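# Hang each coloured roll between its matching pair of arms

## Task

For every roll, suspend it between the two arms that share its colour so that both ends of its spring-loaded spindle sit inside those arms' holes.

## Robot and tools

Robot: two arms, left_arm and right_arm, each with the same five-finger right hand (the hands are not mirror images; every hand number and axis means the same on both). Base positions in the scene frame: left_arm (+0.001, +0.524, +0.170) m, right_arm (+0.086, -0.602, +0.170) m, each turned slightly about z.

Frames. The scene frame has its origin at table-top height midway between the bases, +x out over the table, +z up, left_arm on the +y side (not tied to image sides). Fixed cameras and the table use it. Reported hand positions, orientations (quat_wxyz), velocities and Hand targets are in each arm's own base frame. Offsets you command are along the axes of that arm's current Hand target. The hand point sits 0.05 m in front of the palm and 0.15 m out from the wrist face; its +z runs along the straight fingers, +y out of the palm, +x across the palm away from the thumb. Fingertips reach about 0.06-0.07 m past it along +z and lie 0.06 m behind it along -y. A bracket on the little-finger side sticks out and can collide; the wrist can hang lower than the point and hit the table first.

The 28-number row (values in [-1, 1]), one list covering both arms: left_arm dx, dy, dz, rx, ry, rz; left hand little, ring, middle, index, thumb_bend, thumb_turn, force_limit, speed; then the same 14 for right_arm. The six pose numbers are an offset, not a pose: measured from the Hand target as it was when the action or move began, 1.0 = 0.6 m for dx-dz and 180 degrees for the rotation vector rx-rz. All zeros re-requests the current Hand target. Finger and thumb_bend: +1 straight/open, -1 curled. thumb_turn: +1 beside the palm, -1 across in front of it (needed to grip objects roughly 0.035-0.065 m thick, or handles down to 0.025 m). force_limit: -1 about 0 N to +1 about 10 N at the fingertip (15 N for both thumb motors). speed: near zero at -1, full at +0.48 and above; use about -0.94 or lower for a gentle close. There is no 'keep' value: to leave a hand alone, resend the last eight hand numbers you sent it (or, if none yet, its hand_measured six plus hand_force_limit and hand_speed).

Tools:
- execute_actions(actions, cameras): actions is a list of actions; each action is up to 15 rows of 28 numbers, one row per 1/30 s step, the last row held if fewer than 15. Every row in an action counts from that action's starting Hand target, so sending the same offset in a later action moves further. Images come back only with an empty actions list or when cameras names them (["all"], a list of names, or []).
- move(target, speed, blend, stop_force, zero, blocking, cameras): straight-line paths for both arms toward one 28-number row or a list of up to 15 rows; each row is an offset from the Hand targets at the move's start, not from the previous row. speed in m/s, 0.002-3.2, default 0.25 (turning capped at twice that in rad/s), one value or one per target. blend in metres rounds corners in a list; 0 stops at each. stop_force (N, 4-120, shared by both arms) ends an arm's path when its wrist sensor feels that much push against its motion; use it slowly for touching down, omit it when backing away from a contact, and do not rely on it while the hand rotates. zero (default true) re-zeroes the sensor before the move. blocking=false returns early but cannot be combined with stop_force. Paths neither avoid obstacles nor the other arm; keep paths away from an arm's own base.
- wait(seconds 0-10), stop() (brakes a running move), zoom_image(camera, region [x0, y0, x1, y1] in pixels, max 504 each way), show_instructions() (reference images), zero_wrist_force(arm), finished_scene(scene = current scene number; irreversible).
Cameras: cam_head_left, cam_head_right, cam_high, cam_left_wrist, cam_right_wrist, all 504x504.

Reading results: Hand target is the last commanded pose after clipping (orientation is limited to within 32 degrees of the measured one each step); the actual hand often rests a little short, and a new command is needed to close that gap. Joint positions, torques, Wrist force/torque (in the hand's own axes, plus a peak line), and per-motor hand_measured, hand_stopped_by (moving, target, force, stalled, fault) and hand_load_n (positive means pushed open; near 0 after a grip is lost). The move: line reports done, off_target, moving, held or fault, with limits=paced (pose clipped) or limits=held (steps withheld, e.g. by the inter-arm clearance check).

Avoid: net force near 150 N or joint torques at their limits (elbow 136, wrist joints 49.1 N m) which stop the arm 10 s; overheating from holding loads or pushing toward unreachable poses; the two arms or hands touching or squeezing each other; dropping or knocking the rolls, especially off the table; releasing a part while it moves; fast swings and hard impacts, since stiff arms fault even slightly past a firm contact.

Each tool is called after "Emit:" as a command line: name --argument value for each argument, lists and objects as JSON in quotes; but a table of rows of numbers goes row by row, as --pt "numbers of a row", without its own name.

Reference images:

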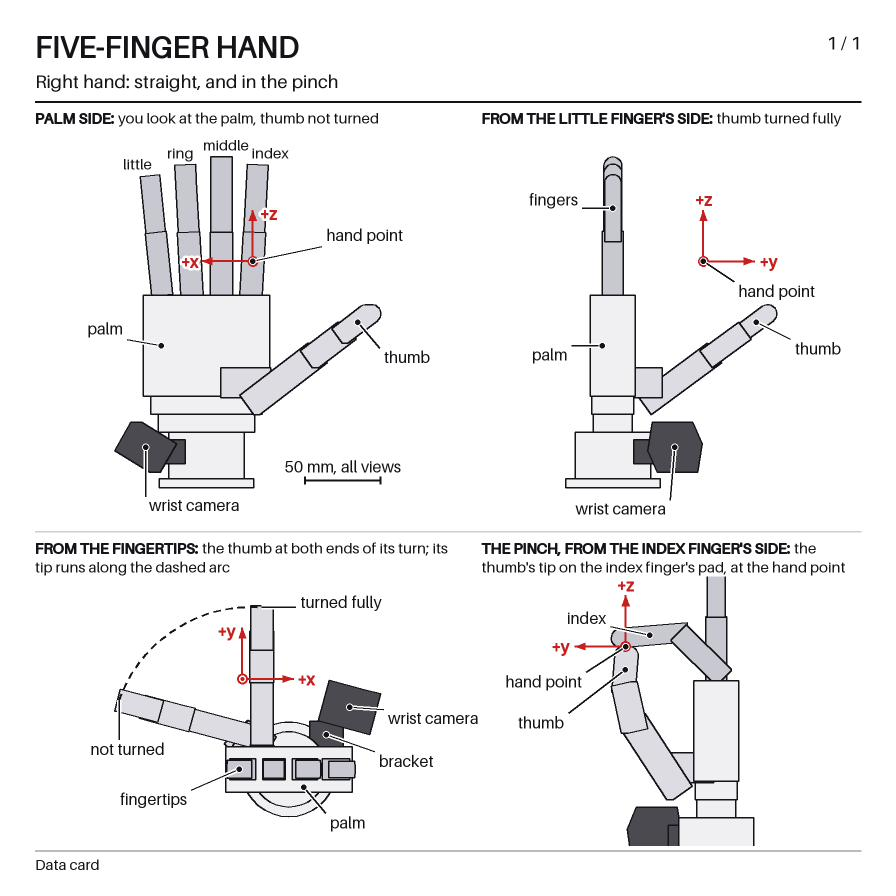

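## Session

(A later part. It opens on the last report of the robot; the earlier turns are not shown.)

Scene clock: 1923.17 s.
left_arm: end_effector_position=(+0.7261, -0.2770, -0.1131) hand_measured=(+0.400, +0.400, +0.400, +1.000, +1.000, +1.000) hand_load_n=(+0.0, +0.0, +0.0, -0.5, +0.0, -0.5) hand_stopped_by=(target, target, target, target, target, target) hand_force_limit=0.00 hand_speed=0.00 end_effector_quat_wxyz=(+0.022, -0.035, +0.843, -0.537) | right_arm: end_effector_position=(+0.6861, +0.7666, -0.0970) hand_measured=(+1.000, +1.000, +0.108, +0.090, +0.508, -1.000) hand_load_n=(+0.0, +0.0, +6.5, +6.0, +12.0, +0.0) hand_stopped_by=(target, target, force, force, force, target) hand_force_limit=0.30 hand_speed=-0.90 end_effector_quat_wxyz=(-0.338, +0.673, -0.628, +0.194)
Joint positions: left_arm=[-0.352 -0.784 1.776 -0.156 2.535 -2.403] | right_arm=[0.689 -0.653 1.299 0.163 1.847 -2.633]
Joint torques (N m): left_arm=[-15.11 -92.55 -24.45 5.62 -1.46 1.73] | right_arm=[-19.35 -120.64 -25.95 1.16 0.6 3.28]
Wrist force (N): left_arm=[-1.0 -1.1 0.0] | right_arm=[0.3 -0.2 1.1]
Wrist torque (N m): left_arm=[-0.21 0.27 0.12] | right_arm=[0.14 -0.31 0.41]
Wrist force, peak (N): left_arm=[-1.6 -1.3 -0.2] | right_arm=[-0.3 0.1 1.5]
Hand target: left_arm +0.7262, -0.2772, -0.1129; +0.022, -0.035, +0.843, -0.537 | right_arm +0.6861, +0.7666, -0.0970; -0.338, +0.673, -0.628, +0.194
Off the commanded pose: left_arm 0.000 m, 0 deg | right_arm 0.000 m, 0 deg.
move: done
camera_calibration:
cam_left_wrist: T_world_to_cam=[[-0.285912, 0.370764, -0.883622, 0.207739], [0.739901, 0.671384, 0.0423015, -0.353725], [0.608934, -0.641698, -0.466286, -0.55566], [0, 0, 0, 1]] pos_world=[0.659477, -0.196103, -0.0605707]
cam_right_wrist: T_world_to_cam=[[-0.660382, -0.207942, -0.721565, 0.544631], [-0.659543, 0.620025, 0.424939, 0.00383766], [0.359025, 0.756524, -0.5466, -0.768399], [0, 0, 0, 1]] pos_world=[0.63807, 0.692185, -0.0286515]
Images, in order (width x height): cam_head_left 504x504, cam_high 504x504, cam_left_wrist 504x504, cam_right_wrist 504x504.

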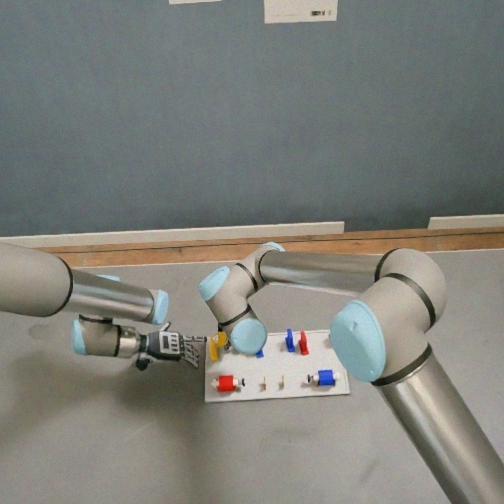

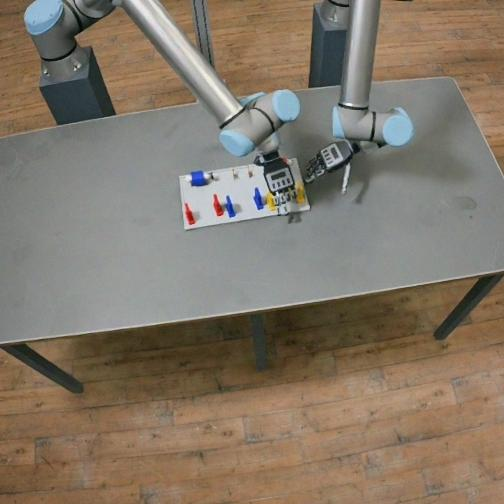

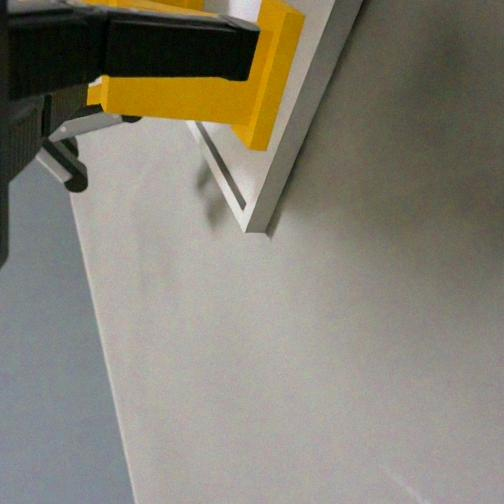

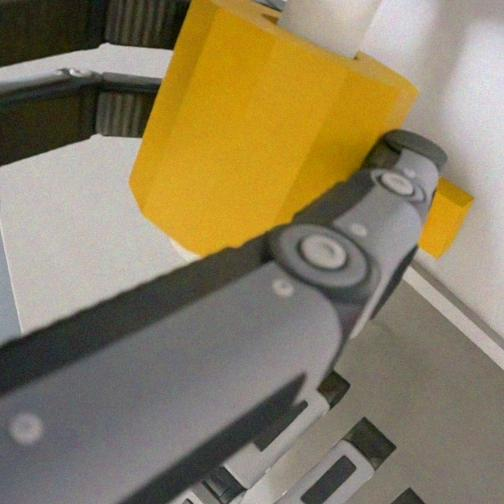

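Emit:
move --target '[0,-0.0134,0.0287,0,0,0,0.4,0.4,0.4,1,1,1,0,0, 0,0,0,0,0,0,1,1,-0.15,-0.15,0.25,-1,0.3,-0.9]' --speed 0.015 --stop_force 12 --cameras '["cam_head_left","cam_high","cam_right_wrist"]'

Emit:
zoom_image --camera "cam_head_left" --region '[190, 315, 240, 365]'

Emit:
zoom_image --camera "cam_high" --region '[280, 160, 330, 210]'

Emit:
zoom_image --camera "cam_right_wrist" --region '[120, 180, 280, 300]'

Scene clock: 1944.13 s.
left_arm: end_effector_position=(+0.7278, -0.2961, -0.1129) hand_measured=(+0.400, +0.400, +0.400, +1.000, +1.000, +1.000) hand_load_n=(+0.0, +0.0, +0.0, -0.5, +0.0, +0.0) hand_stopped_by=(target, target, target, target, target, target) hand_force_limit=0.00 hand_speed=0.00 end_effector_quat_wxyz=(+0.022, -0.035, +0.843, -0.537) | right_arm: end_effector_position=(+0.6861, +0.7666, -0.0970) hand_measured=(+1.000, +1.000, +0.108, +0.090, +0.508, -1.000) hand_load_n=(-0.5, +0.0, +7.0, +5.5, +12.0, +0.0) hand_stopped_by=(target, target, force, force, force, target) hand_force_limit=0.30 hand_speed=-0.90 end_effector_quat_wxyz=(-0.338, +0.673, -0.628, +0.194)
Joint positions: left_arm=[-0.379 -0.786 1.772 -0.178 2.517 -2.436] | right_arm=[0.689 -0.653 1.299 0.163 1.847 -2.633]
Joint torques (N m): left_arm=[17.57 -84.75 -18.72 4.83 2.02 2.37] | right_arm=[-19.08 -121.07 -26.53 1.1 0.65 3.17]
Wrist force (N): left_arm=[-1.0 -0.7 -6.3] | right_arm=[0.3 -0.5 0.4]
Wrist torque (N m): left_arm=[0.17 0.30 0.19] | right_arm=[0.18 -0.23 0.38]
Wrist force, peak (N): left_arm=[-1.2 -1.2 -7.3] | right_arm=[-0.2 0.1 1.5]
Hand target: left_arm +0.7278, -0.2961, -0.1129; +0.022, -0.035, +0.843, -0.537 | right_arm +0.6861, +0.7666, -0.0970; -0.338, +0.673, -0.628, +0.194
Off the commanded pose: left_arm 0.000 m, 0 deg | right_arm 0.000 m, 0 deg.
move: done
camera_calibration:
cam_right_wrist: T_world_to_cam=[[-0.660382, -0.207942, -0.721565, 0.544631], [-0.659543, 0.620025, 0.424939, 0.00383766], [0.359025, 0.756524, -0.5466, -0.768399], [0, 0, 0, 1]] pos_world=[0.63807, 0.692185, -0.0286515]
Images, in order (width x height): cam_head_left 504x504, cam_high 504x504, cam_right_wrist 504x504.

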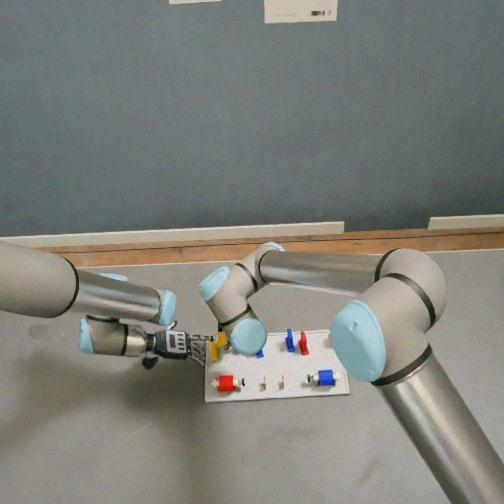

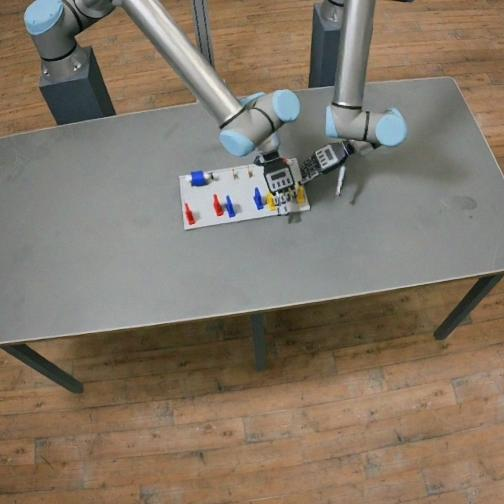

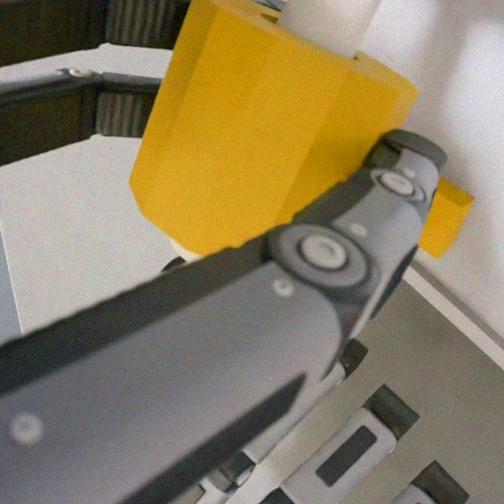

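Scaled by 10.080 from the camera's 504x504 image, which has a finer 720x720 frame.

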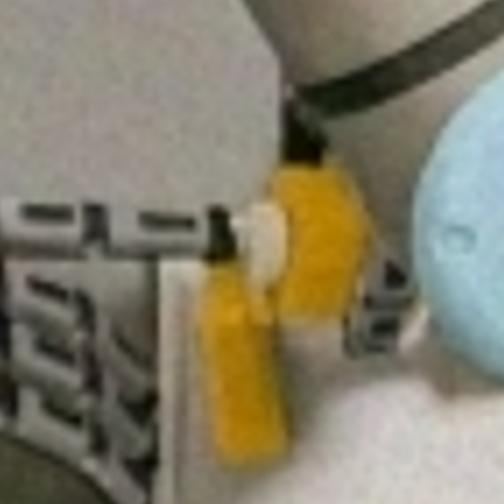

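Scaled by 10.080 from the camera's 504x504 image, which has a finer 720x720 frame.

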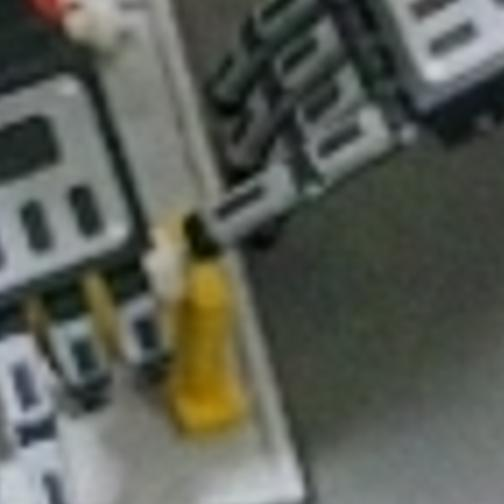

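Scaled by 3.150 from the camera's 504x504 image, which has a finer 720x720 frame.

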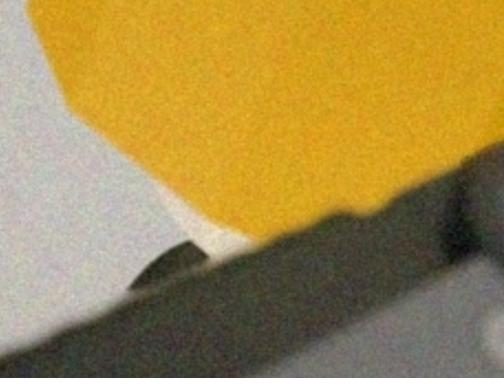

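Emit:
move --target '[0,0.0088,0.0055,0,0,0,0.4,0.4,0.4,1,1,1,0,0, -0.0005,0.0043,0.0043,0,0.0126,-0.0126,1,1,-0.15,-0.15,0.25,-1,0.3,-0.9]' --speed 0.01 --stop_force 10 --cameras '["cam_head_left","cam_high","cam_right_wrist"]'

Emit:
zoom_image --camera "cam_head_left" --region '[190, 315, 240, 365]'

Emit:
zoom_image --camera "cam_high" --region '[280, 160, 330, 210]'

Emit:
zoom_image --camera "cam_right_wrist" --region '[120, 180, 280, 300]'

Scene clock: 1967.40 s.
left_arm: end_effector_position=(+0.7278, -0.2969, -0.1191) hand_measured=(+0.400, +0.400, +0.400, +1.000, +1.000, +1.000) hand_load_n=(+0.0, +0.0, +0.0, +1.0, +0.0, +0.0) hand_stopped_by=(target, target, target, target, target, target) hand_force_limit=0.00 hand_speed=0.00 end_effector_quat_wxyz=(+0.022, -0.035, +0.843, -0.537) | right_arm: end_effector_position=(+0.6860, +0.7676, -0.1005) hand_measured=(+1.000, +1.000, +0.108, +0.090, +0.508, -1.000) hand_load_n=(+0.0, +0.0, +8.0, +4.5, +12.0, -2.5) hand_stopped_by=(target, target, force, force, force, target) hand_force_limit=0.30 hand_speed=-0.90 end_effector_quat_wxyz=(-0.322, +0.682, -0.621, +0.214)
Joint positions: left_arm=[-0.38 -0.777 1.771 -0.186 2.517 -2.438] | right_arm=[0.703 -0.635 1.267 0.2 1.891 -2.656]
Joint torques (N m): left_arm=[-24.97 -64.53 -22.81 0.4 -1.88 -2.6] | right_arm=[10.38 -120.46 -28.43 -0.86 -0.94 2.44]
Wrist force (N): left_arm=[-0.6 -5.9 -16.1] | right_arm=[5.1 2.1 2.5]
Wrist torque (N m): left_arm=[1.09 0.29 0.25] | right_arm=[0.27 -0.24 0.44]
Wrist force, peak (N): left_arm=[-0.5 -6.2 -16.2] | right_arm=[4.6 2.6 3.6]
Hand target: left_arm +0.7278, -0.2969, -0.1191; +0.022, -0.035, +0.843, -0.537 | right_arm +0.6860, +0.7675, -0.1005; -0.322, +0.682, -0.621, +0.214
Off the commanded pose: left_arm 0.000 m, 0 deg | right_arm 0.000 m, 0 deg.
move: done
camera_calibration:
cam_right_wrist: T_world_to_cam=[[-0.65483, -0.247749, -0.714016, 0.569731], [-0.662662, 0.642504, 0.384796, -0.0145063], [0.363425, 0.725127, -0.584905, -0.753741], [0, 0, 0, 1]] pos_world=[0.637392, 0.697029, -0.0284876]
Images, in order (width x height): cam_head_left 504x504, cam_high 504x504, cam_right_wrist 504x504.

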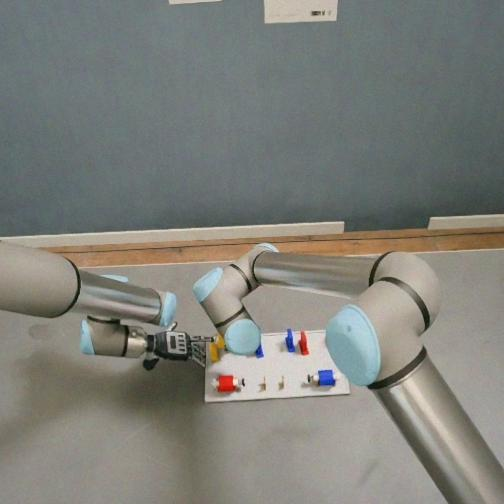

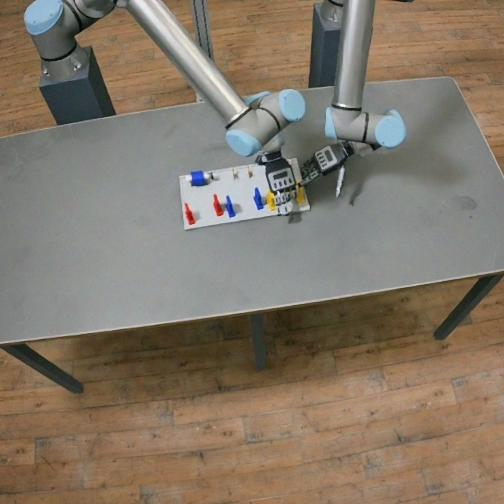

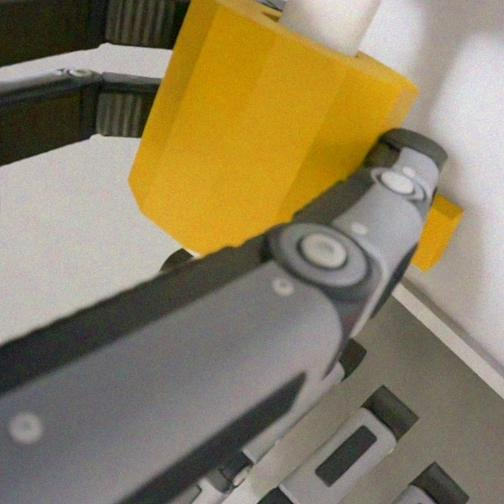

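Scaled by 10.080 from the camera's 504x504 image, which has a finer 720x720 frame.

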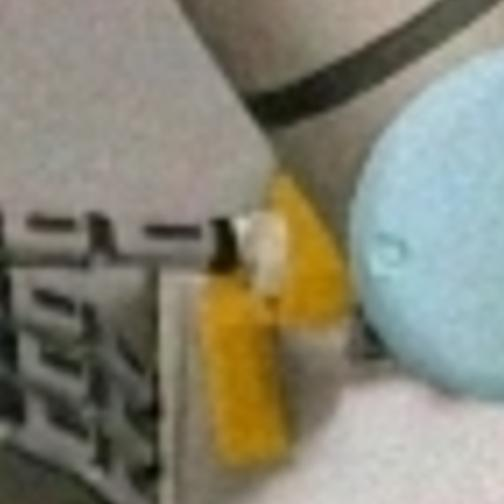

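Scaled by 10.080 from the camera's 504x504 image, which has a finer 720x720 frame.

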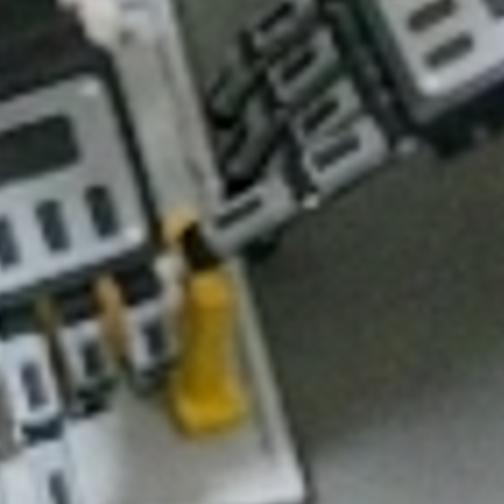

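Scaled by 3.150 from the camera's 504x504 image, which has a finer 720x720 frame.

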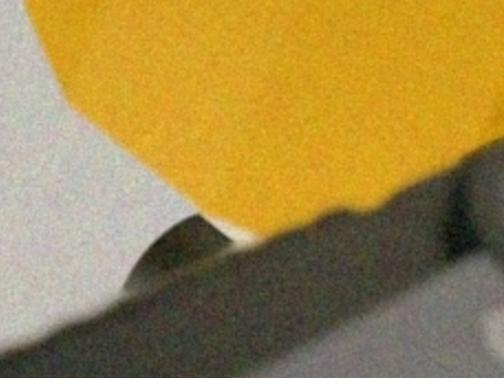

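Emit:
move --target '[0,-0.0045,-0.0021,0,0,0,0.4,0.4,0.4,1,1,1,0,0, 0,0,0,0,0,0,1,1,-0.15,-0.15,0.25,-1,0.3,-0.9]' --speed 0.01

Scene clock: 1985.40 s.
left_arm: end_effector_position=(+0.7278, -0.2969, -0.1161) hand_measured=(+0.400, +0.400, +0.400, +1.000, +1.000, +1.000) hand_load_n=(+0.0, +0.0, +0.0, -1.0, +0.0, -0.5) hand_stopped_by=(target, target, target, target, target, target) hand_force_limit=0.00 hand_speed=0.00 end_effector_quat_wxyz=(+0.022, -0.035, +0.843, -0.537) | right_arm: end_effector_position=(+0.6860, +0.7675, -0.1005) hand_measured=(+1.000, +1.000, +0.108, +0.090, +0.508, -1.000) hand_load_n=(+0.0, +0.0, +7.0, +5.0, +11.5, +0.5) hand_stopped_by=(target, target, force, force, force, target) hand_force_limit=0.30 hand_speed=-0.90 end_effector_quat_wxyz=(-0.322, +0.682, -0.621, +0.214)
Joint positions: left_arm=[-0.38 -0.781 1.772 -0.182 2.517 -2.438] | right_arm=[0.703 -0.635 1.267 0.2 1.891 -2.656]
Joint torques (N m): left_arm=[-20.79 -82.97 -13.49 3.62 0.74 -2.39] | right_arm=[-16.29 -122.71 -25.7 0.31 -1.06 3.74]
Wrist force (N): left_arm=[-0.9 -0.5 -8.1] | right_arm=[0.8 0.1 0.6]
Wrist torque (N m): left_arm=[0.24 0.28 0.22] | right_arm=[0.23 -0.22 0.42]
Wrist force, peak (N): left_arm=[-0.2 -6.6 -16.4] | right_arm=[5.3 2.0 2.6]
Hand target: left_arm +0.7278, -0.2969, -0.1161; +0.022, -0.035, +0.843, -0.537 | right_arm +0.6860, +0.7675, -0.1005; -0.322, +0.682, -0.621, +0.214
Off the commanded pose: left_arm 0.000 m, 0 deg | right_arm 0.000 m, 0 deg.
move: done

Emit:
move --target '[0,0,0,0,0,0,0.4,0.4,0.4,1,1,1,0,0, 0.0068,0.0007,0.0005,0,0,0,1,1,-0.15,-0.15,0.25,-1,0.3,-0.9]' --speed 0.01 --stop_force 6 --cameras '["cam_right_wrist","cam_left_wrist"]'

Emit:
zoom_image --camera "cam_right_wrist" --region '[120, 180, 280, 300]'

Emit:
zoom_image --camera "cam_left_wrist" --region '[0, 0, 320, 200]'

Scene clock: 1997.83 s.
left_arm: end_effector_position=(+0.7278, -0.2969, -0.1161) hand_measured=(+0.400, +0.400, +0.400, +1.000, +1.000, +1.000) hand_load_n=(+0.0, +0.0, +0.0, -1.0, +0.0, -0.5) hand_stopped_by=(target, target, target, target, target, target) hand_force_limit=0.00 hand_speed=0.00 end_effector_quat_wxyz=(+0.022, -0.035, +0.843, -0.537) | right_arm: end_effector_position=(+0.6865, +0.7635, -0.1014) hand_measured=(+1.000, +1.000, +0.108, +0.090, +0.508, -1.000) hand_load_n=(+0.0, +0.0, +7.5, +5.0, +11.5, +0.5) hand_stopped_by=(target, target, force, force, force, target) hand_force_limit=0.30 hand_speed=-0.90 end_effector_quat_wxyz=(-0.322, +0.682, -0.621, +0.214)
Joint positions: left_arm=[-0.38 -0.781 1.772 -0.182 2.517 -2.438] | right_arm=[0.699 -0.639 1.276 0.193 1.889 -2.659]
Joint torques (N m): left_arm=[-7.24 -72.29 -20.43 -0.6 1.06 2.09] | right_arm=[18.11 -105.35 -44.5 3.93 1.72 2.98]
Wrist force (N): left_arm=[-0.9 -0.5 -8.3] | right_arm=[0.5 -0.4 0.4]
Wrist torque (N m): left_arm=[0.26 0.29 0.21] | right_arm=[0.18 -0.18 0.40]
Wrist force, peak (N): left_arm=[-0.9 -0.6 -8.4] | right_arm=[1.0 -0.6 0.6]
Hand target: left_arm +0.7278, -0.2969, -0.1161; +0.022, -0.035, +0.843, -0.537 | right_arm +0.6864, +0.7635, -0.1014; -0.322, +0.682, -0.621, +0.214
Off the commanded pose: left_arm 0.000 m, 0 deg | right_arm 0.000 m, 0 deg.
move: done
camera_calibration:
cam_left_wrist: T_world_to_cam=[[-0.285636, 0.370747, -0.883719, 0.21267], [0.740076, 0.671187, 0.0423752, -0.341646], [0.608851, -0.641916, -0.466096, -0.570891], [0, 0, 0, 1]] pos_world=[0.661178, -0.216002, -0.0636719]
cam_right_wrist: T_world_to_cam=[[-0.654946, -0.247664, -0.713938, 0.568417], [-0.662532, 0.642592, 0.384873, -0.0113363], [0.363452, 0.725077, -0.584949, -0.75146], [0, 0, 0, 1]] pos_world=[0.637892, 0.692928, -0.029388]
Images, in order (width x height): cam_left_wrist 504x504, cam_right_wrist 504x504.

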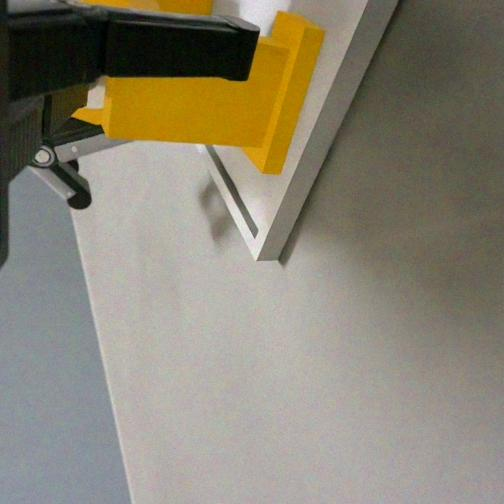

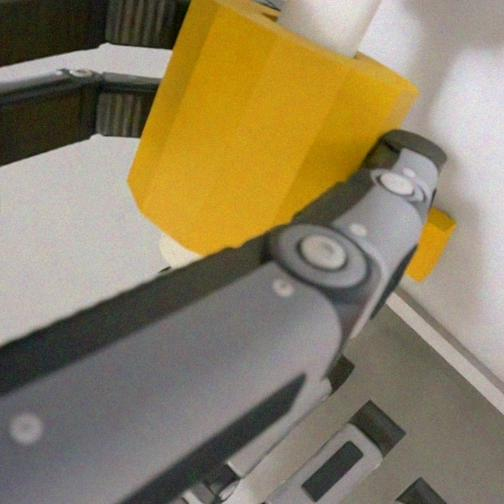

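Scaled by 3.150 from the camera's 504x504 image, which has a finer 720x720 frame.

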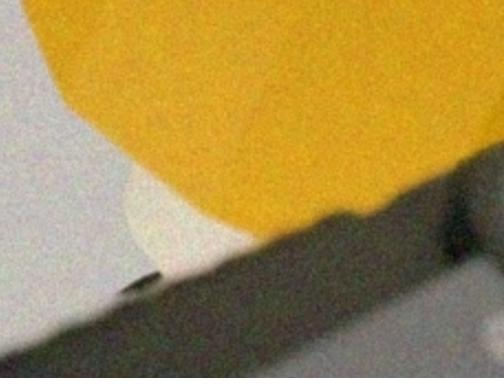

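Scaled by 1.575 from the camera's 504x504 image, which has a finer 720x720 frame.

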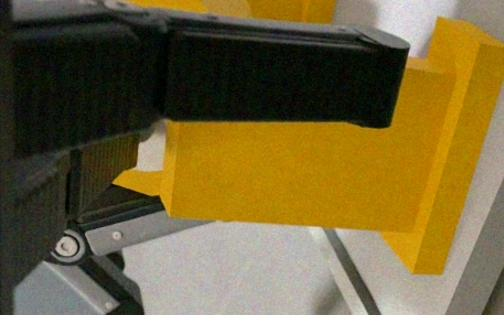

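Emit:
move --target '[0,0,0,0,0,0,0.4,0.4,0.4,1,1,1,0,0, 0.0049,0.0005,0.0004,0,0,0,1,1,-0.15,-0.15,0.25,-1,0.3,-0.9]' --speed 0.01 --stop_force 6

Emit:
move --target '[0,-0.0015,0.0085,0,0,0,0.4,0.4,0.4,1,1,1,0,0, 0,0,0,0,0,0,1,1,-0.15,-0.15,0.25,-1,0.3,-0.9]' --speed 0.01 --stop_force 6 --cameras '["cam_right_wrist","cam_head_left","cam_high"]'

Emit:
zoom_image --camera "cam_right_wrist" --region '[120, 180, 280, 300]'

Emit:
zoom_image --camera "cam_head_left" --region '[190, 315, 240, 365]'

Scene clock: 2025.87 s.
left_arm: end_effector_position=(+0.7278, -0.2969, -0.1161) hand_measured=(+0.400, +0.400, +0.400, +1.000, +1.000, +1.000) hand_load_n=(+0.0, +0.0, +0.0, -1.0, +0.0, -0.5) hand_stopped_by=(target, target, target, target, target, target) hand_force_limit=0.00 hand_speed=0.00 end_effector_quat_wxyz=(+0.022, -0.035, +0.843, -0.537) | right_arm: end_effector_position=(+0.6868, +0.7606, -0.1022) hand_measured=(+1.000, +1.000, +0.108, +0.090, +0.508, -1.000) hand_load_n=(+0.0, +0.0, +7.0, +5.0, +11.5, +0.5) hand_stopped_by=(target, target, force, force, force, target) hand_force_limit=0.30 hand_speed=-0.90 end_effector_quat_wxyz=(-0.322, +0.682, -0.621, +0.214)
Joint positions: left_arm=[-0.38 -0.781 1.772 -0.182 2.517 -2.438] | right_arm=[0.696 -0.641 1.282 0.189 1.887 -2.662]
Joint torques (N m): left_arm=[4.49 -69.91 -22.91 -0.57 1.31 2.32] | right_arm=[-8.63 -114.79 -41.55 3.06 0.97 -0.67]
Wrist force (N): left_arm=[-0.9 -0.4 -8.0] | right_arm=[0.9 0.0 0.5]
Wrist torque (N m): left_arm=[0.27 0.27 0.22] | right_arm=[0.23 -0.24 0.43]
Wrist force, peak (N): left_arm=[-0.7 -0.6 -8.5] | right_arm=[1.2 0.2 0.9]
Hand target: left_arm +0.7278, -0.2969, -0.1161; +0.022, -0.035, +0.843, -0.537 | right_arm +0.6868, +0.7607, -0.1021; -0.322, +0.682, -0.621, +0.214
Off the commanded pose: left_arm 0.000 m, 0 deg | right_arm 0.000 m, 0 deg.
move: done

Scene clock: 2027.37 s.
left_arm: end_effector_position=(+0.7281, -0.3004, -0.1171) hand_measured=(+0.400, +0.400, +0.400, +1.000, +1.000, +1.000) hand_load_n=(+0.0, +0.0, +0.0, -1.5, +0.0, -0.5) hand_stopped_by=(target, target, target, target, target, target) hand_force_limit=0.00 hand_speed=0.00 end_effector_quat_wxyz=(+0.022, -0.035, +0.843, -0.537) | right_arm: end_effector_position=(+0.6868, +0.7607, -0.1021) hand_measured=(+1.000, +1.000, +0.108, +0.090, +0.508, -1.000) hand_load_n=(+0.0, +0.0, +6.5, +5.0, +11.5, +0.5) hand_stopped_by=(target, target, force, force, force, target) hand_force_limit=0.30 hand_speed=-0.90 end_effector_quat_wxyz=(-0.322, +0.682, -0.621, +0.214)
Joint positions: left_arm=[-0.384 -0.78 1.771 -0.187 2.513 -2.444] | right_arm=[0.696 -0.641 1.282 0.189 1.887 -2.661]
Joint torques (N m): left_arm=[15.28 -87.74 -16.34 4.07 2.47 2.92] | right_arm=[12.64 -107.03 -43.4 3.73 1.69 3.41]
Wrist force (N): left_arm=[-1.1 -0.4 -13.9] | right_arm=[0.7 -0.5 0.1]
Wrist torque (N m): left_arm=[0.55 0.30 0.12] | right_arm=[0.17 -0.20 0.41]
Wrist force, peak (N): left_arm=[-1.0 -0.2 -19.4] | right_arm=[0.9 -0.1 0.9]
Hand target: left_arm +0.7281, -0.3004, -0.1171; +0.022, -0.035, +0.843, -0.537 (not the last commanded pose) | right_arm +0.6868, +0.7607, -0.1021; -0.322, +0.682, -0.621, +0.214
Off the commanded pose: left_arm 0.002 m, 0 deg | right_arm 0.000 m, 0 deg.
move: contact (left_arm)
camera_calibration:
cam_right_wrist: T_world_to_cam=[[-0.654937, -0.247645, -0.713953, 0.56733], [-0.662554, 0.642546, 0.384911, -0.00898293], [0.363427, 0.725125, -0.584906, -0.750023], [0, 0, 0, 1]] pos_world=[0.638192, 0.690129, -0.0301881]
Images, in order (width x height): cam_head_left 504x504, cam_high 504x504, cam_right_wrist 504x504.

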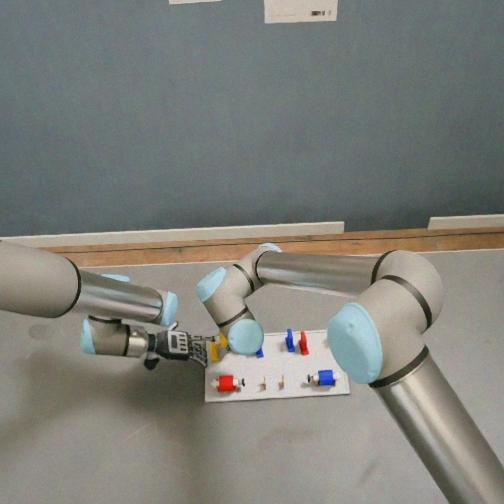

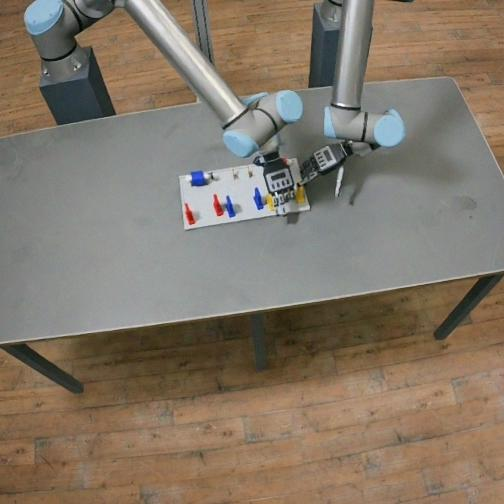

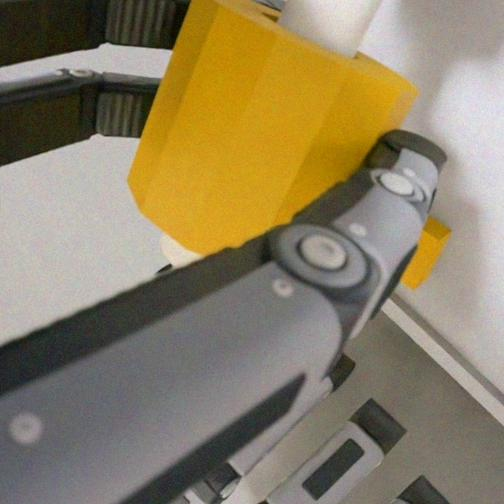

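Scaled by 3.150 from the camera's 504x504 image, which has a finer 720x720 frame.

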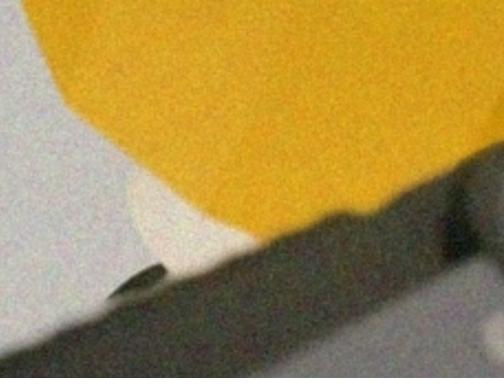

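Scaled by 10.080 from the camera's 504x504 image, which has a finer 720x720 frame.

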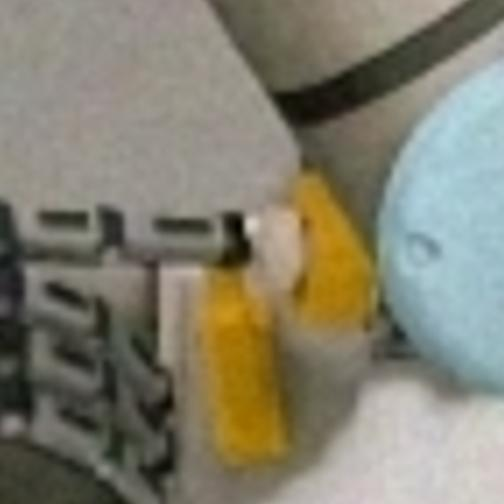

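Emit:
move --pt "0 0.0141 -0.0302 0 0 0 0.4 0.4 0.4 1 1 1 0 0 0 0 0 0 0 0 1 1 -0.15 -0.15 0.25 -1 0.3 -0.9" --pt "0.0072 -0.0513 -0.1683 -0.1111 0 0 0.4 0.4 0.4 1 1 1 0 0 0 0 0 0 0 0 1 1 -0.15 -0.15 0.25 -1 0.3 -0.9" --speed 0.08

Scene clock: 2060.37 s.
left_arm: end_effector_position=(+0.7174, -0.2227, -0.0463) hand_measured=(+0.400, +0.400, +0.400, +1.000, +1.000, +1.000) hand_load_n=(+0.0, +0.0, +0.0, +0.0, +0.0, -0.5) hand_stopped_by=(target, target, target, target, target, target) hand_force_limit=0.00 hand_speed=0.00 end_effector_quat_wxyz=(+0.016, -0.038, +0.923, -0.382) | right_arm: end_effector_position=(+0.6868, +0.7607, -0.1021) hand_measured=(+1.000, +1.000, +0.108, +0.090, +0.508, -1.000) hand_load_n=(+0.0, +0.0, +7.0, +5.5, +11.5, +1.0) hand_stopped_by=(target, target, force, force, force, target) hand_force_limit=0.30 hand_speed=-0.90 end_effector_quat_wxyz=(-0.322, +0.682, -0.621, +0.214)
Joint positions: left_arm=[-0.377 -0.894 1.732 0.316 2.257 -2.181] | right_arm=[0.696 -0.641 1.282 0.189 1.887 -2.661]
Joint torques (N m): left_arm=[6.33 -63.27 -18.74 -0.32 1.93 -2.5] | right_arm=[16.72 -108.98 -44.28 3.5 1.63 3.38]
Wrist force (N): left_arm=[-0.5 -1.0 0.0] | right_arm=[0.0 0.9 1.7]
Wrist torque (N m): left_arm=[-0.18 0.15 0.09] | right_arm=[0.24 -0.32 0.49]
Wrist force, peak (N): left_arm=[-0.9 -0.5 -14.1] | right_arm=[-0.8 1.4 2.4]
Hand target: left_arm +0.7173, -0.2226, -0.0465; +0.016, -0.038, +0.923, -0.382 | right_arm +0.6868, +0.7607, -0.1021; -0.322, +0.682, -0.621, +0.214
Off the commanded pose: left_arm 0.000 m, 0 deg | right_arm 0.000 m, 0 deg.
move: done

Emit:
move --target '[0.2738,-0.1128,-0.0048,0,0,0,1,1,1,1,1,1,0,0.2, 0,0,0,0,0,0,1,1,-0.15,-0.15,0.25,-1,0.3,-0.9]' --speed 0.12 --cameras '["cam_left_wrist","cam_right_wrist"]'

Emit:
zoom_image --camera "cam_left_wrist" --region '[80, 190, 180, 290]'

Emit:
zoom_image --camera "cam_left_wrist" --region '[120, 250, 240, 370]'

Emit:
zoom_image --camera "cam_right_wrist" --region '[120, 180, 280, 300]'

Scene clock: 2070.03 s.
left_arm: end_effector_position=(+0.5574, -0.2819, +0.0034) hand_measured=(+1.000, +1.000, +1.000, +1.000, +1.000, +1.000) hand_load_n=(-0.5, +0.0, +0.0, +0.0, +0.0, +0.0) hand_stopped_by=(target, target, target, target, target, target) hand_force_limit=0.00 hand_speed=0.20 end_effector_quat_wxyz=(+0.016, -0.038, +0.923, -0.382) | right_arm: end_effector_position=(+0.6868, +0.7607, -0.1021) hand_measured=(+1.000, +1.000, +0.108, +0.090, +0.508, -1.000) hand_load_n=(-0.5, +0.0, +7.0, +5.0, +11.5, +1.0) hand_stopped_by=(target, target, force, force, force, target) hand_force_limit=0.30 hand_speed=-0.90 end_effector_quat_wxyz=(-0.322, +0.682, -0.621, +0.214)
Joint positions: left_arm=[-0.596 -1.16 2.049 0.121 2.153 -2.421] | right_arm=[0.696 -0.641 1.282 0.189 1.887 -2.661]
Joint torques (N m): left_arm=[10.56 -54.55 -25.77 5.44 2.1 1.64] | right_arm=[18.2 -107.79 -43.63 3.57 1.83 3.39]
Wrist force (N): left_arm=[-0.9 -1.1 -0.7] | right_arm=[-0.5 0.7 1.9]
Wrist torque (N m): left_arm=[-0.15 0.22 0.01] | right_arm=[0.20 -0.25 0.45]
Wrist force, peak (N): left_arm=[-2.1 -0.4 -0.2] | right_arm=[-0.7 1.0 2.5]
Hand target: left_arm +0.5574, -0.2818, +0.0034; +0.016, -0.038, +0.923, -0.382 | right_arm +0.6868, +0.7607, -0.1021; -0.322, +0.682, -0.621, +0.214
Off the commanded pose: left_arm 0.000 m, 0 deg | right_arm 0.000 m, 0 deg.
move: done
camera_calibration:
cam_left_wrist: T_world_to_cam=[[-0.308586, 0.648246, -0.696098, 0.354425], [0.744182, 0.620322, 0.247777, -0.247927], [0.592425, -0.441563, -0.673836, -0.335433], [0, 0, 0, 1]] pos_world=[0.492593, -0.224074, 0.0821189]
cam_right_wrist: T_world_to_cam=[[-0.654937, -0.247645, -0.713953, 0.56733], [-0.662554, 0.642546, 0.384911, -0.00898293], [0.363427, 0.725125, -0.584906, -0.750023], [0, 0, 0, 1]] pos_world=[0.638192, 0.690129, -0.0301881]
Images, in order (width x height): cam_left_wrist 504x504, cam_right_wrist 504x504.

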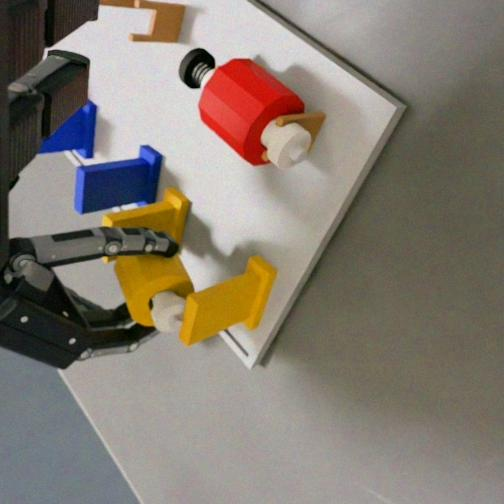

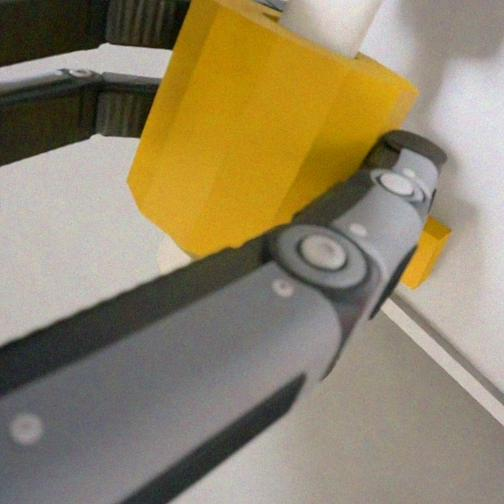

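Scaled by 5.040 from the camera's 504x504 image, which has a finer 720x720 frame.

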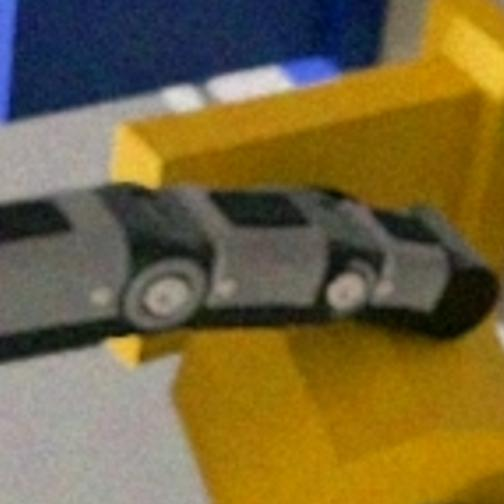

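Scaled by 4.200 from the camera's 504x504 image, which has a finer 720x720 frame.

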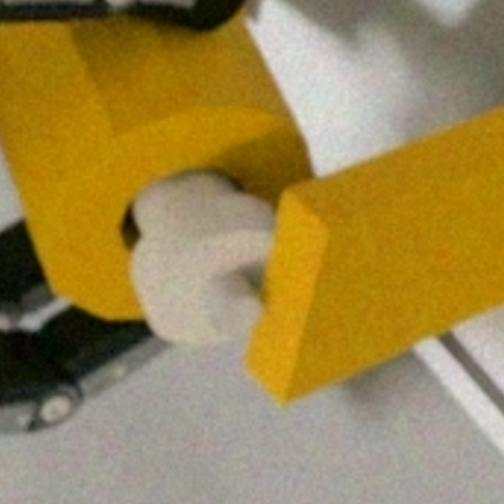

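Scaled by 3.150 from the camera's 504x504 image, which has a finer 720x720 frame.

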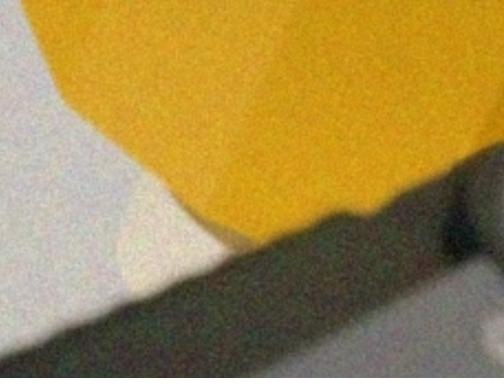

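Emit:
zoom_image --camera "cam_left_wrist" --region '[140, 270, 220, 350]'

Scaled by 6.300 from the camera's 504x504 image, which has a finer 720x720 frame.

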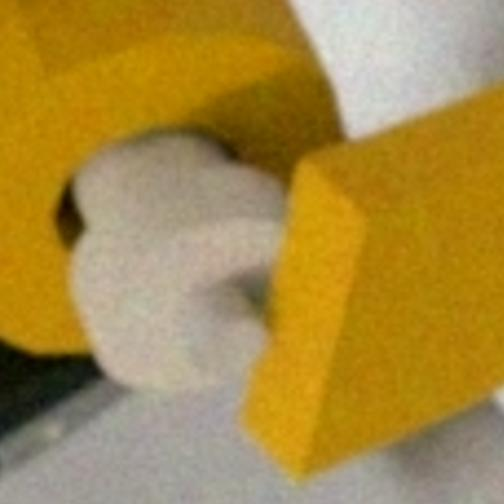

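Emit:
move --target '[0.0878,0.003,0.1448,0,0,0,1,1,1,1,1,1,0,0.2, 0,0,0,0,0,0,1,1,-0.15,-0.15,0.25,-1,0.3,-0.9]' --speed 0.1 --cameras '["cam_left_wrist"]'

Emit:
zoom_image --camera "cam_left_wrist" --region '[50, 320, 170, 440]'

Emit:
zoom_image --camera "cam_left_wrist" --region '[90, 380, 210, 500]'

Scene clock: 2144.07 s.
left_arm: end_effector_position=(+0.5097, -0.3460, -0.0595) hand_measured=(+1.000, +1.000, +1.000, +1.000, +1.000, +1.000) hand_load_n=(+0.0, +0.0, -0.5, +0.0, +0.0, +0.0) hand_stopped_by=(target, target, target, target, target, target) hand_force_limit=0.00 hand_speed=0.20 end_effector_quat_wxyz=(+0.016, -0.038, +0.923, -0.382) | right_arm: end_effector_position=(+0.6868, +0.7607, -0.1021) hand_measured=(+1.000, +1.000, +0.108, +0.090, +0.508, -1.000) hand_load_n=(+0.0, +0.0, +7.0, +5.5, +11.5, +1.0) hand_stopped_by=(target, target, force, force, force, target) hand_force_limit=0.30 hand_speed=-0.90 end_effector_quat_wxyz=(-0.322, +0.682, -0.621, +0.214)
Joint positions: left_arm=[-0.759 -1.109 2.124 -0.085 2.061 -2.578] | right_arm=[0.696 -0.641 1.282 0.189 1.887 -2.661]
Joint torques (N m): left_arm=[10.87 -72.24 -27.15 4.47 1.66 2.12] | right_arm=[17.9 -107.88 -44.67 3.86 1.54 3.31]
Wrist force (N): left_arm=[-1.1 -1.6 -0.5] | right_arm=[-0.3 0.9 2.3]
Wrist torque (N m): left_arm=[-0.25 0.24 0.00] | right_arm=[0.20 -0.28 0.46]
Wrist force, peak (N): left_arm=[-1.9 -1.1 -1.7] | right_arm=[-0.3 0.9 2.7]
Hand target: left_arm +0.5098, -0.3461, -0.0594; +0.016, -0.038, +0.923, -0.382 | right_arm +0.6868, +0.7607, -0.1021; -0.322, +0.682, -0.621, +0.214
Off the commanded pose: left_arm 0.000 m, 0 deg | right_arm 0.000 m, 0 deg.
move: done
camera_calibration:
cam_left_wrist: T_world_to_cam=[[-0.3088, 0.648441, -0.695821, 0.337786], [0.74425, 0.620259, 0.247732, -0.157167], [0.592228, -0.441365, -0.674138, -0.377746], [0, 0, 0, 1]] pos_world=[0.444992, -0.288274, 0.0193213]
Images, in order (width x height): cam_left_wrist 504x504.

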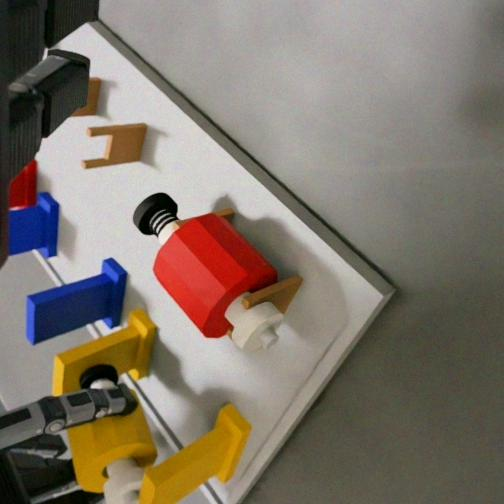

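Scaled by 4.200 from the camera's 504x504 image, which has a finer 720x720 frame.

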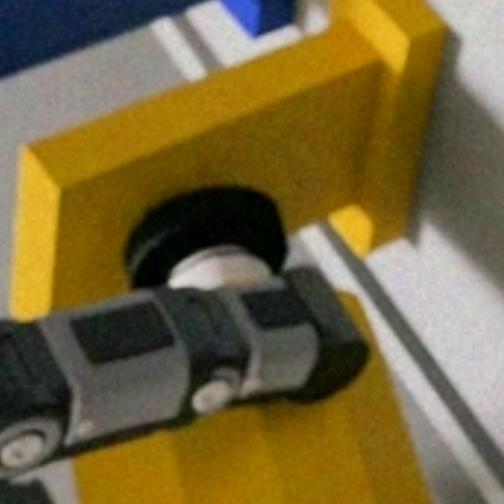

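Scaled by 4.200 from the camera's 504x504 image, which has a finer 720x720 frame.

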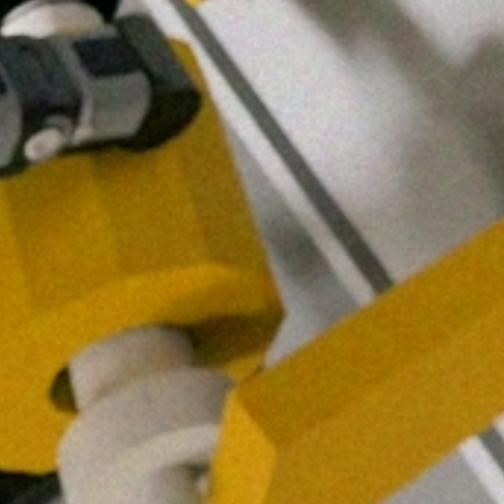

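Emit:
move --target '[0,0,0,0,0,0,1,1,1,1,1,1,0,0.2, 0.0008,-0.0015,-0.0013,0,0.0098,-0.0098,1,1,-0.15,-0.15,0.25,-1,0.3,-0.9]' --speed 0.01 --cameras '["cam_left_wrist"]'

Emit:
zoom_image --camera "cam_left_wrist" --region '[50, 320, 170, 440]'

Emit:
zoom_image --camera "cam_left_wrist" --region '[90, 384, 210, 504]'

Scene clock: 2180.47 s.
left_arm: end_effector_position=(+0.5098, -0.3461, -0.0594) hand_measured=(+1.000, +1.000, +1.000, +1.000, +1.000, +1.000) hand_load_n=(+0.0, +0.0, +0.0, +0.0, +0.0, +0.0) hand_stopped_by=(target, target, target, target, target, target) hand_force_limit=0.00 hand_speed=0.20 end_effector_quat_wxyz=(+0.016, -0.038, +0.923, -0.382) | right_arm: end_effector_position=(+0.6869, +0.7601, -0.1010) hand_measured=(+1.000, +1.000, +0.108, +0.090, +0.508, -1.000) hand_load_n=(+0.5, +0.0, +7.5, +4.5, +12.0, +2.0) hand_stopped_by=(target, target, force, force, force, target) hand_force_limit=0.30 hand_speed=-0.90 end_effector_quat_wxyz=(-0.309, +0.688, -0.616, +0.229)
Joint positions: left_arm=[-0.759 -1.109 2.124 -0.085 2.061 -2.578] | right_arm=[0.705 -0.632 1.259 0.22 1.92 -2.68]
Joint torques (N m): left_arm=[22.52 -71.41 -25.77 2.12 1.67 -0.89] | right_arm=[11.16 -113.69 -40.38 1.93 1.61 -1.77]
Wrist force (N): left_arm=[-1.1 -1.2 -0.7] | right_arm=[-0.5 4.0 3.6]
Wrist torque (N m): left_arm=[-0.18 0.25 0.00] | right_arm=[0.30 -0.30 0.51]
Wrist force, peak (N): left_arm=[-1.4 -1.5 -0.3] | right_arm=[-0.5 4.0 3.6]
Hand target: left_arm +0.5098, -0.3461, -0.0594; +0.016, -0.038, +0.923, -0.382 | right_arm +0.6870, +0.7601, -0.1010; -0.309, +0.688, -0.616, +0.229
Off the commanded pose: left_arm 0.000 m, 0 deg | right_arm 0.000 m, 0 deg.
move: done
camera_calibration:
cam_left_wrist: T_world_to_cam=[[-0.308717, 0.648263, -0.696023, 0.337732], [0.744139, 0.620383, 0.247755, -0.157156], [0.592411, -0.441452, -0.673921, -0.377917], [0, 0, 0, 1]] pos_world=[0.445092, -0.288275, 0.0193196]
Images, in order (width x height): cam_left_wrist 504x504.

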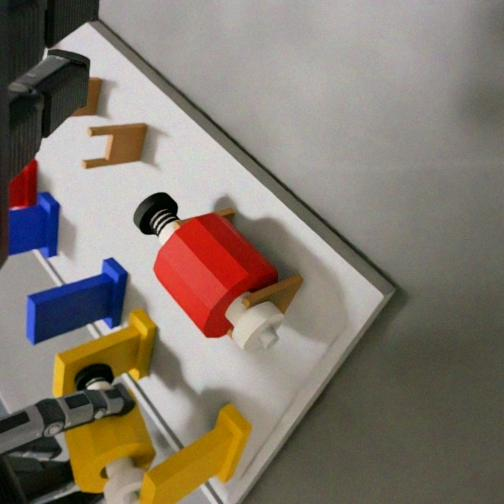

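Scaled by 4.200 from the camera's 504x504 image, which has a finer 720x720 frame.

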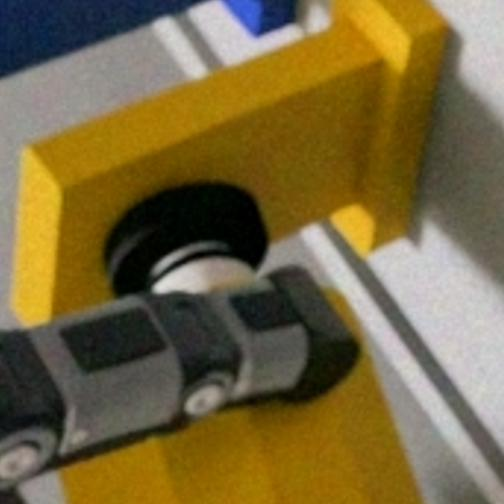

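Scaled by 4.200 from the camera's 504x504 image, which has a finer 720x720 frame.

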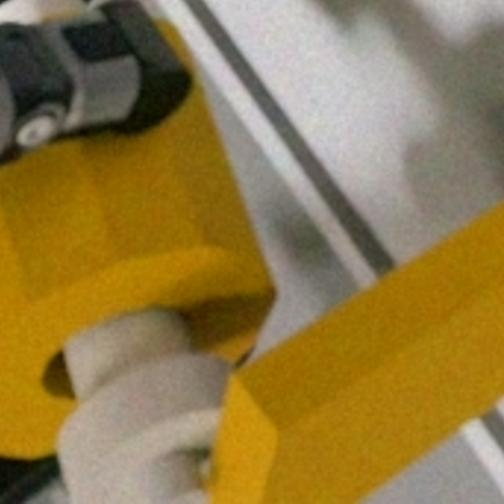

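Emit:
move --pt "-0.0878 -0.003 -0.1448 0 0 0 1 1 1 1 1 1 0 0.2 0 0 0 0 0 0 1 1 -0.15 -0.15 0.25 -1 0.3 -0.9" --pt "-0.3616 0.1098 -0.14 0 0 0 1 1 1 1 1 1 0 0.2 0 0 0 0 0 0 1 1 -0.15 -0.15 0.25 -1 0.3 -0.9" --speed 0.12 --blend 0.02

Scene clock: 2238.17 s.
left_arm: end_effector_position=(+0.7173, -0.2224, -0.0465) hand_measured=(+1.000, +1.000, +1.000, +1.000, +1.000, +1.000) hand_load_n=(+0.0, +0.0, +0.0, +0.0, +0.0, +0.0) hand_stopped_by=(target, target, target, target, target, target) hand_force_limit=0.00 hand_speed=0.20 end_effector_quat_wxyz=(+0.016, -0.038, +0.923, -0.382) | right_arm: end_effector_position=(+0.6870, +0.7601, -0.1010) hand_measured=(+1.000, +1.000, +0.108, +0.090, +0.508, -1.000) hand_load_n=(-0.5, +0.0, +7.5, +4.5, +12.0, +2.0) hand_stopped_by=(target, target, force, force, force, target) hand_force_limit=0.30 hand_speed=-0.90 end_effector_quat_wxyz=(-0.309, +0.688, -0.616, +0.229)
Joint positions: left_arm=[-0.376 -0.894 1.732 0.316 2.257 -2.181] | right_arm=[0.705 -0.632 1.259 0.22 1.92 -2.68]
Joint torques (N m): left_arm=[-10.7 -78.92 -25.57 0.16 -1.59 -2.02] | right_arm=[-21.83 -126.45 -25.23 2.09 -0.34 3.87]
Wrist force (N): left_arm=[-0.5 -1.2 0.0] | right_arm=[-1.1 3.0 3.1]
Wrist torque (N m): left_arm=[-0.22 0.16 0.16] | right_arm=[0.25 -0.23 0.47]
Wrist force, peak (N): left_arm=[-1.3 -1.7 -1.3] | right_arm=[-0.4 4.6 3.6]
Hand target: left_arm +0.7173, -0.2226, -0.0465; +0.016, -0.038, +0.923, -0.382 | right_arm +0.6870, +0.7601, -0.1010; -0.309, +0.688, -0.616, +0.229
Off the commanded pose: left_arm 0.000 m, 0 deg | right_arm 0.000 m, 0 deg.
move: done


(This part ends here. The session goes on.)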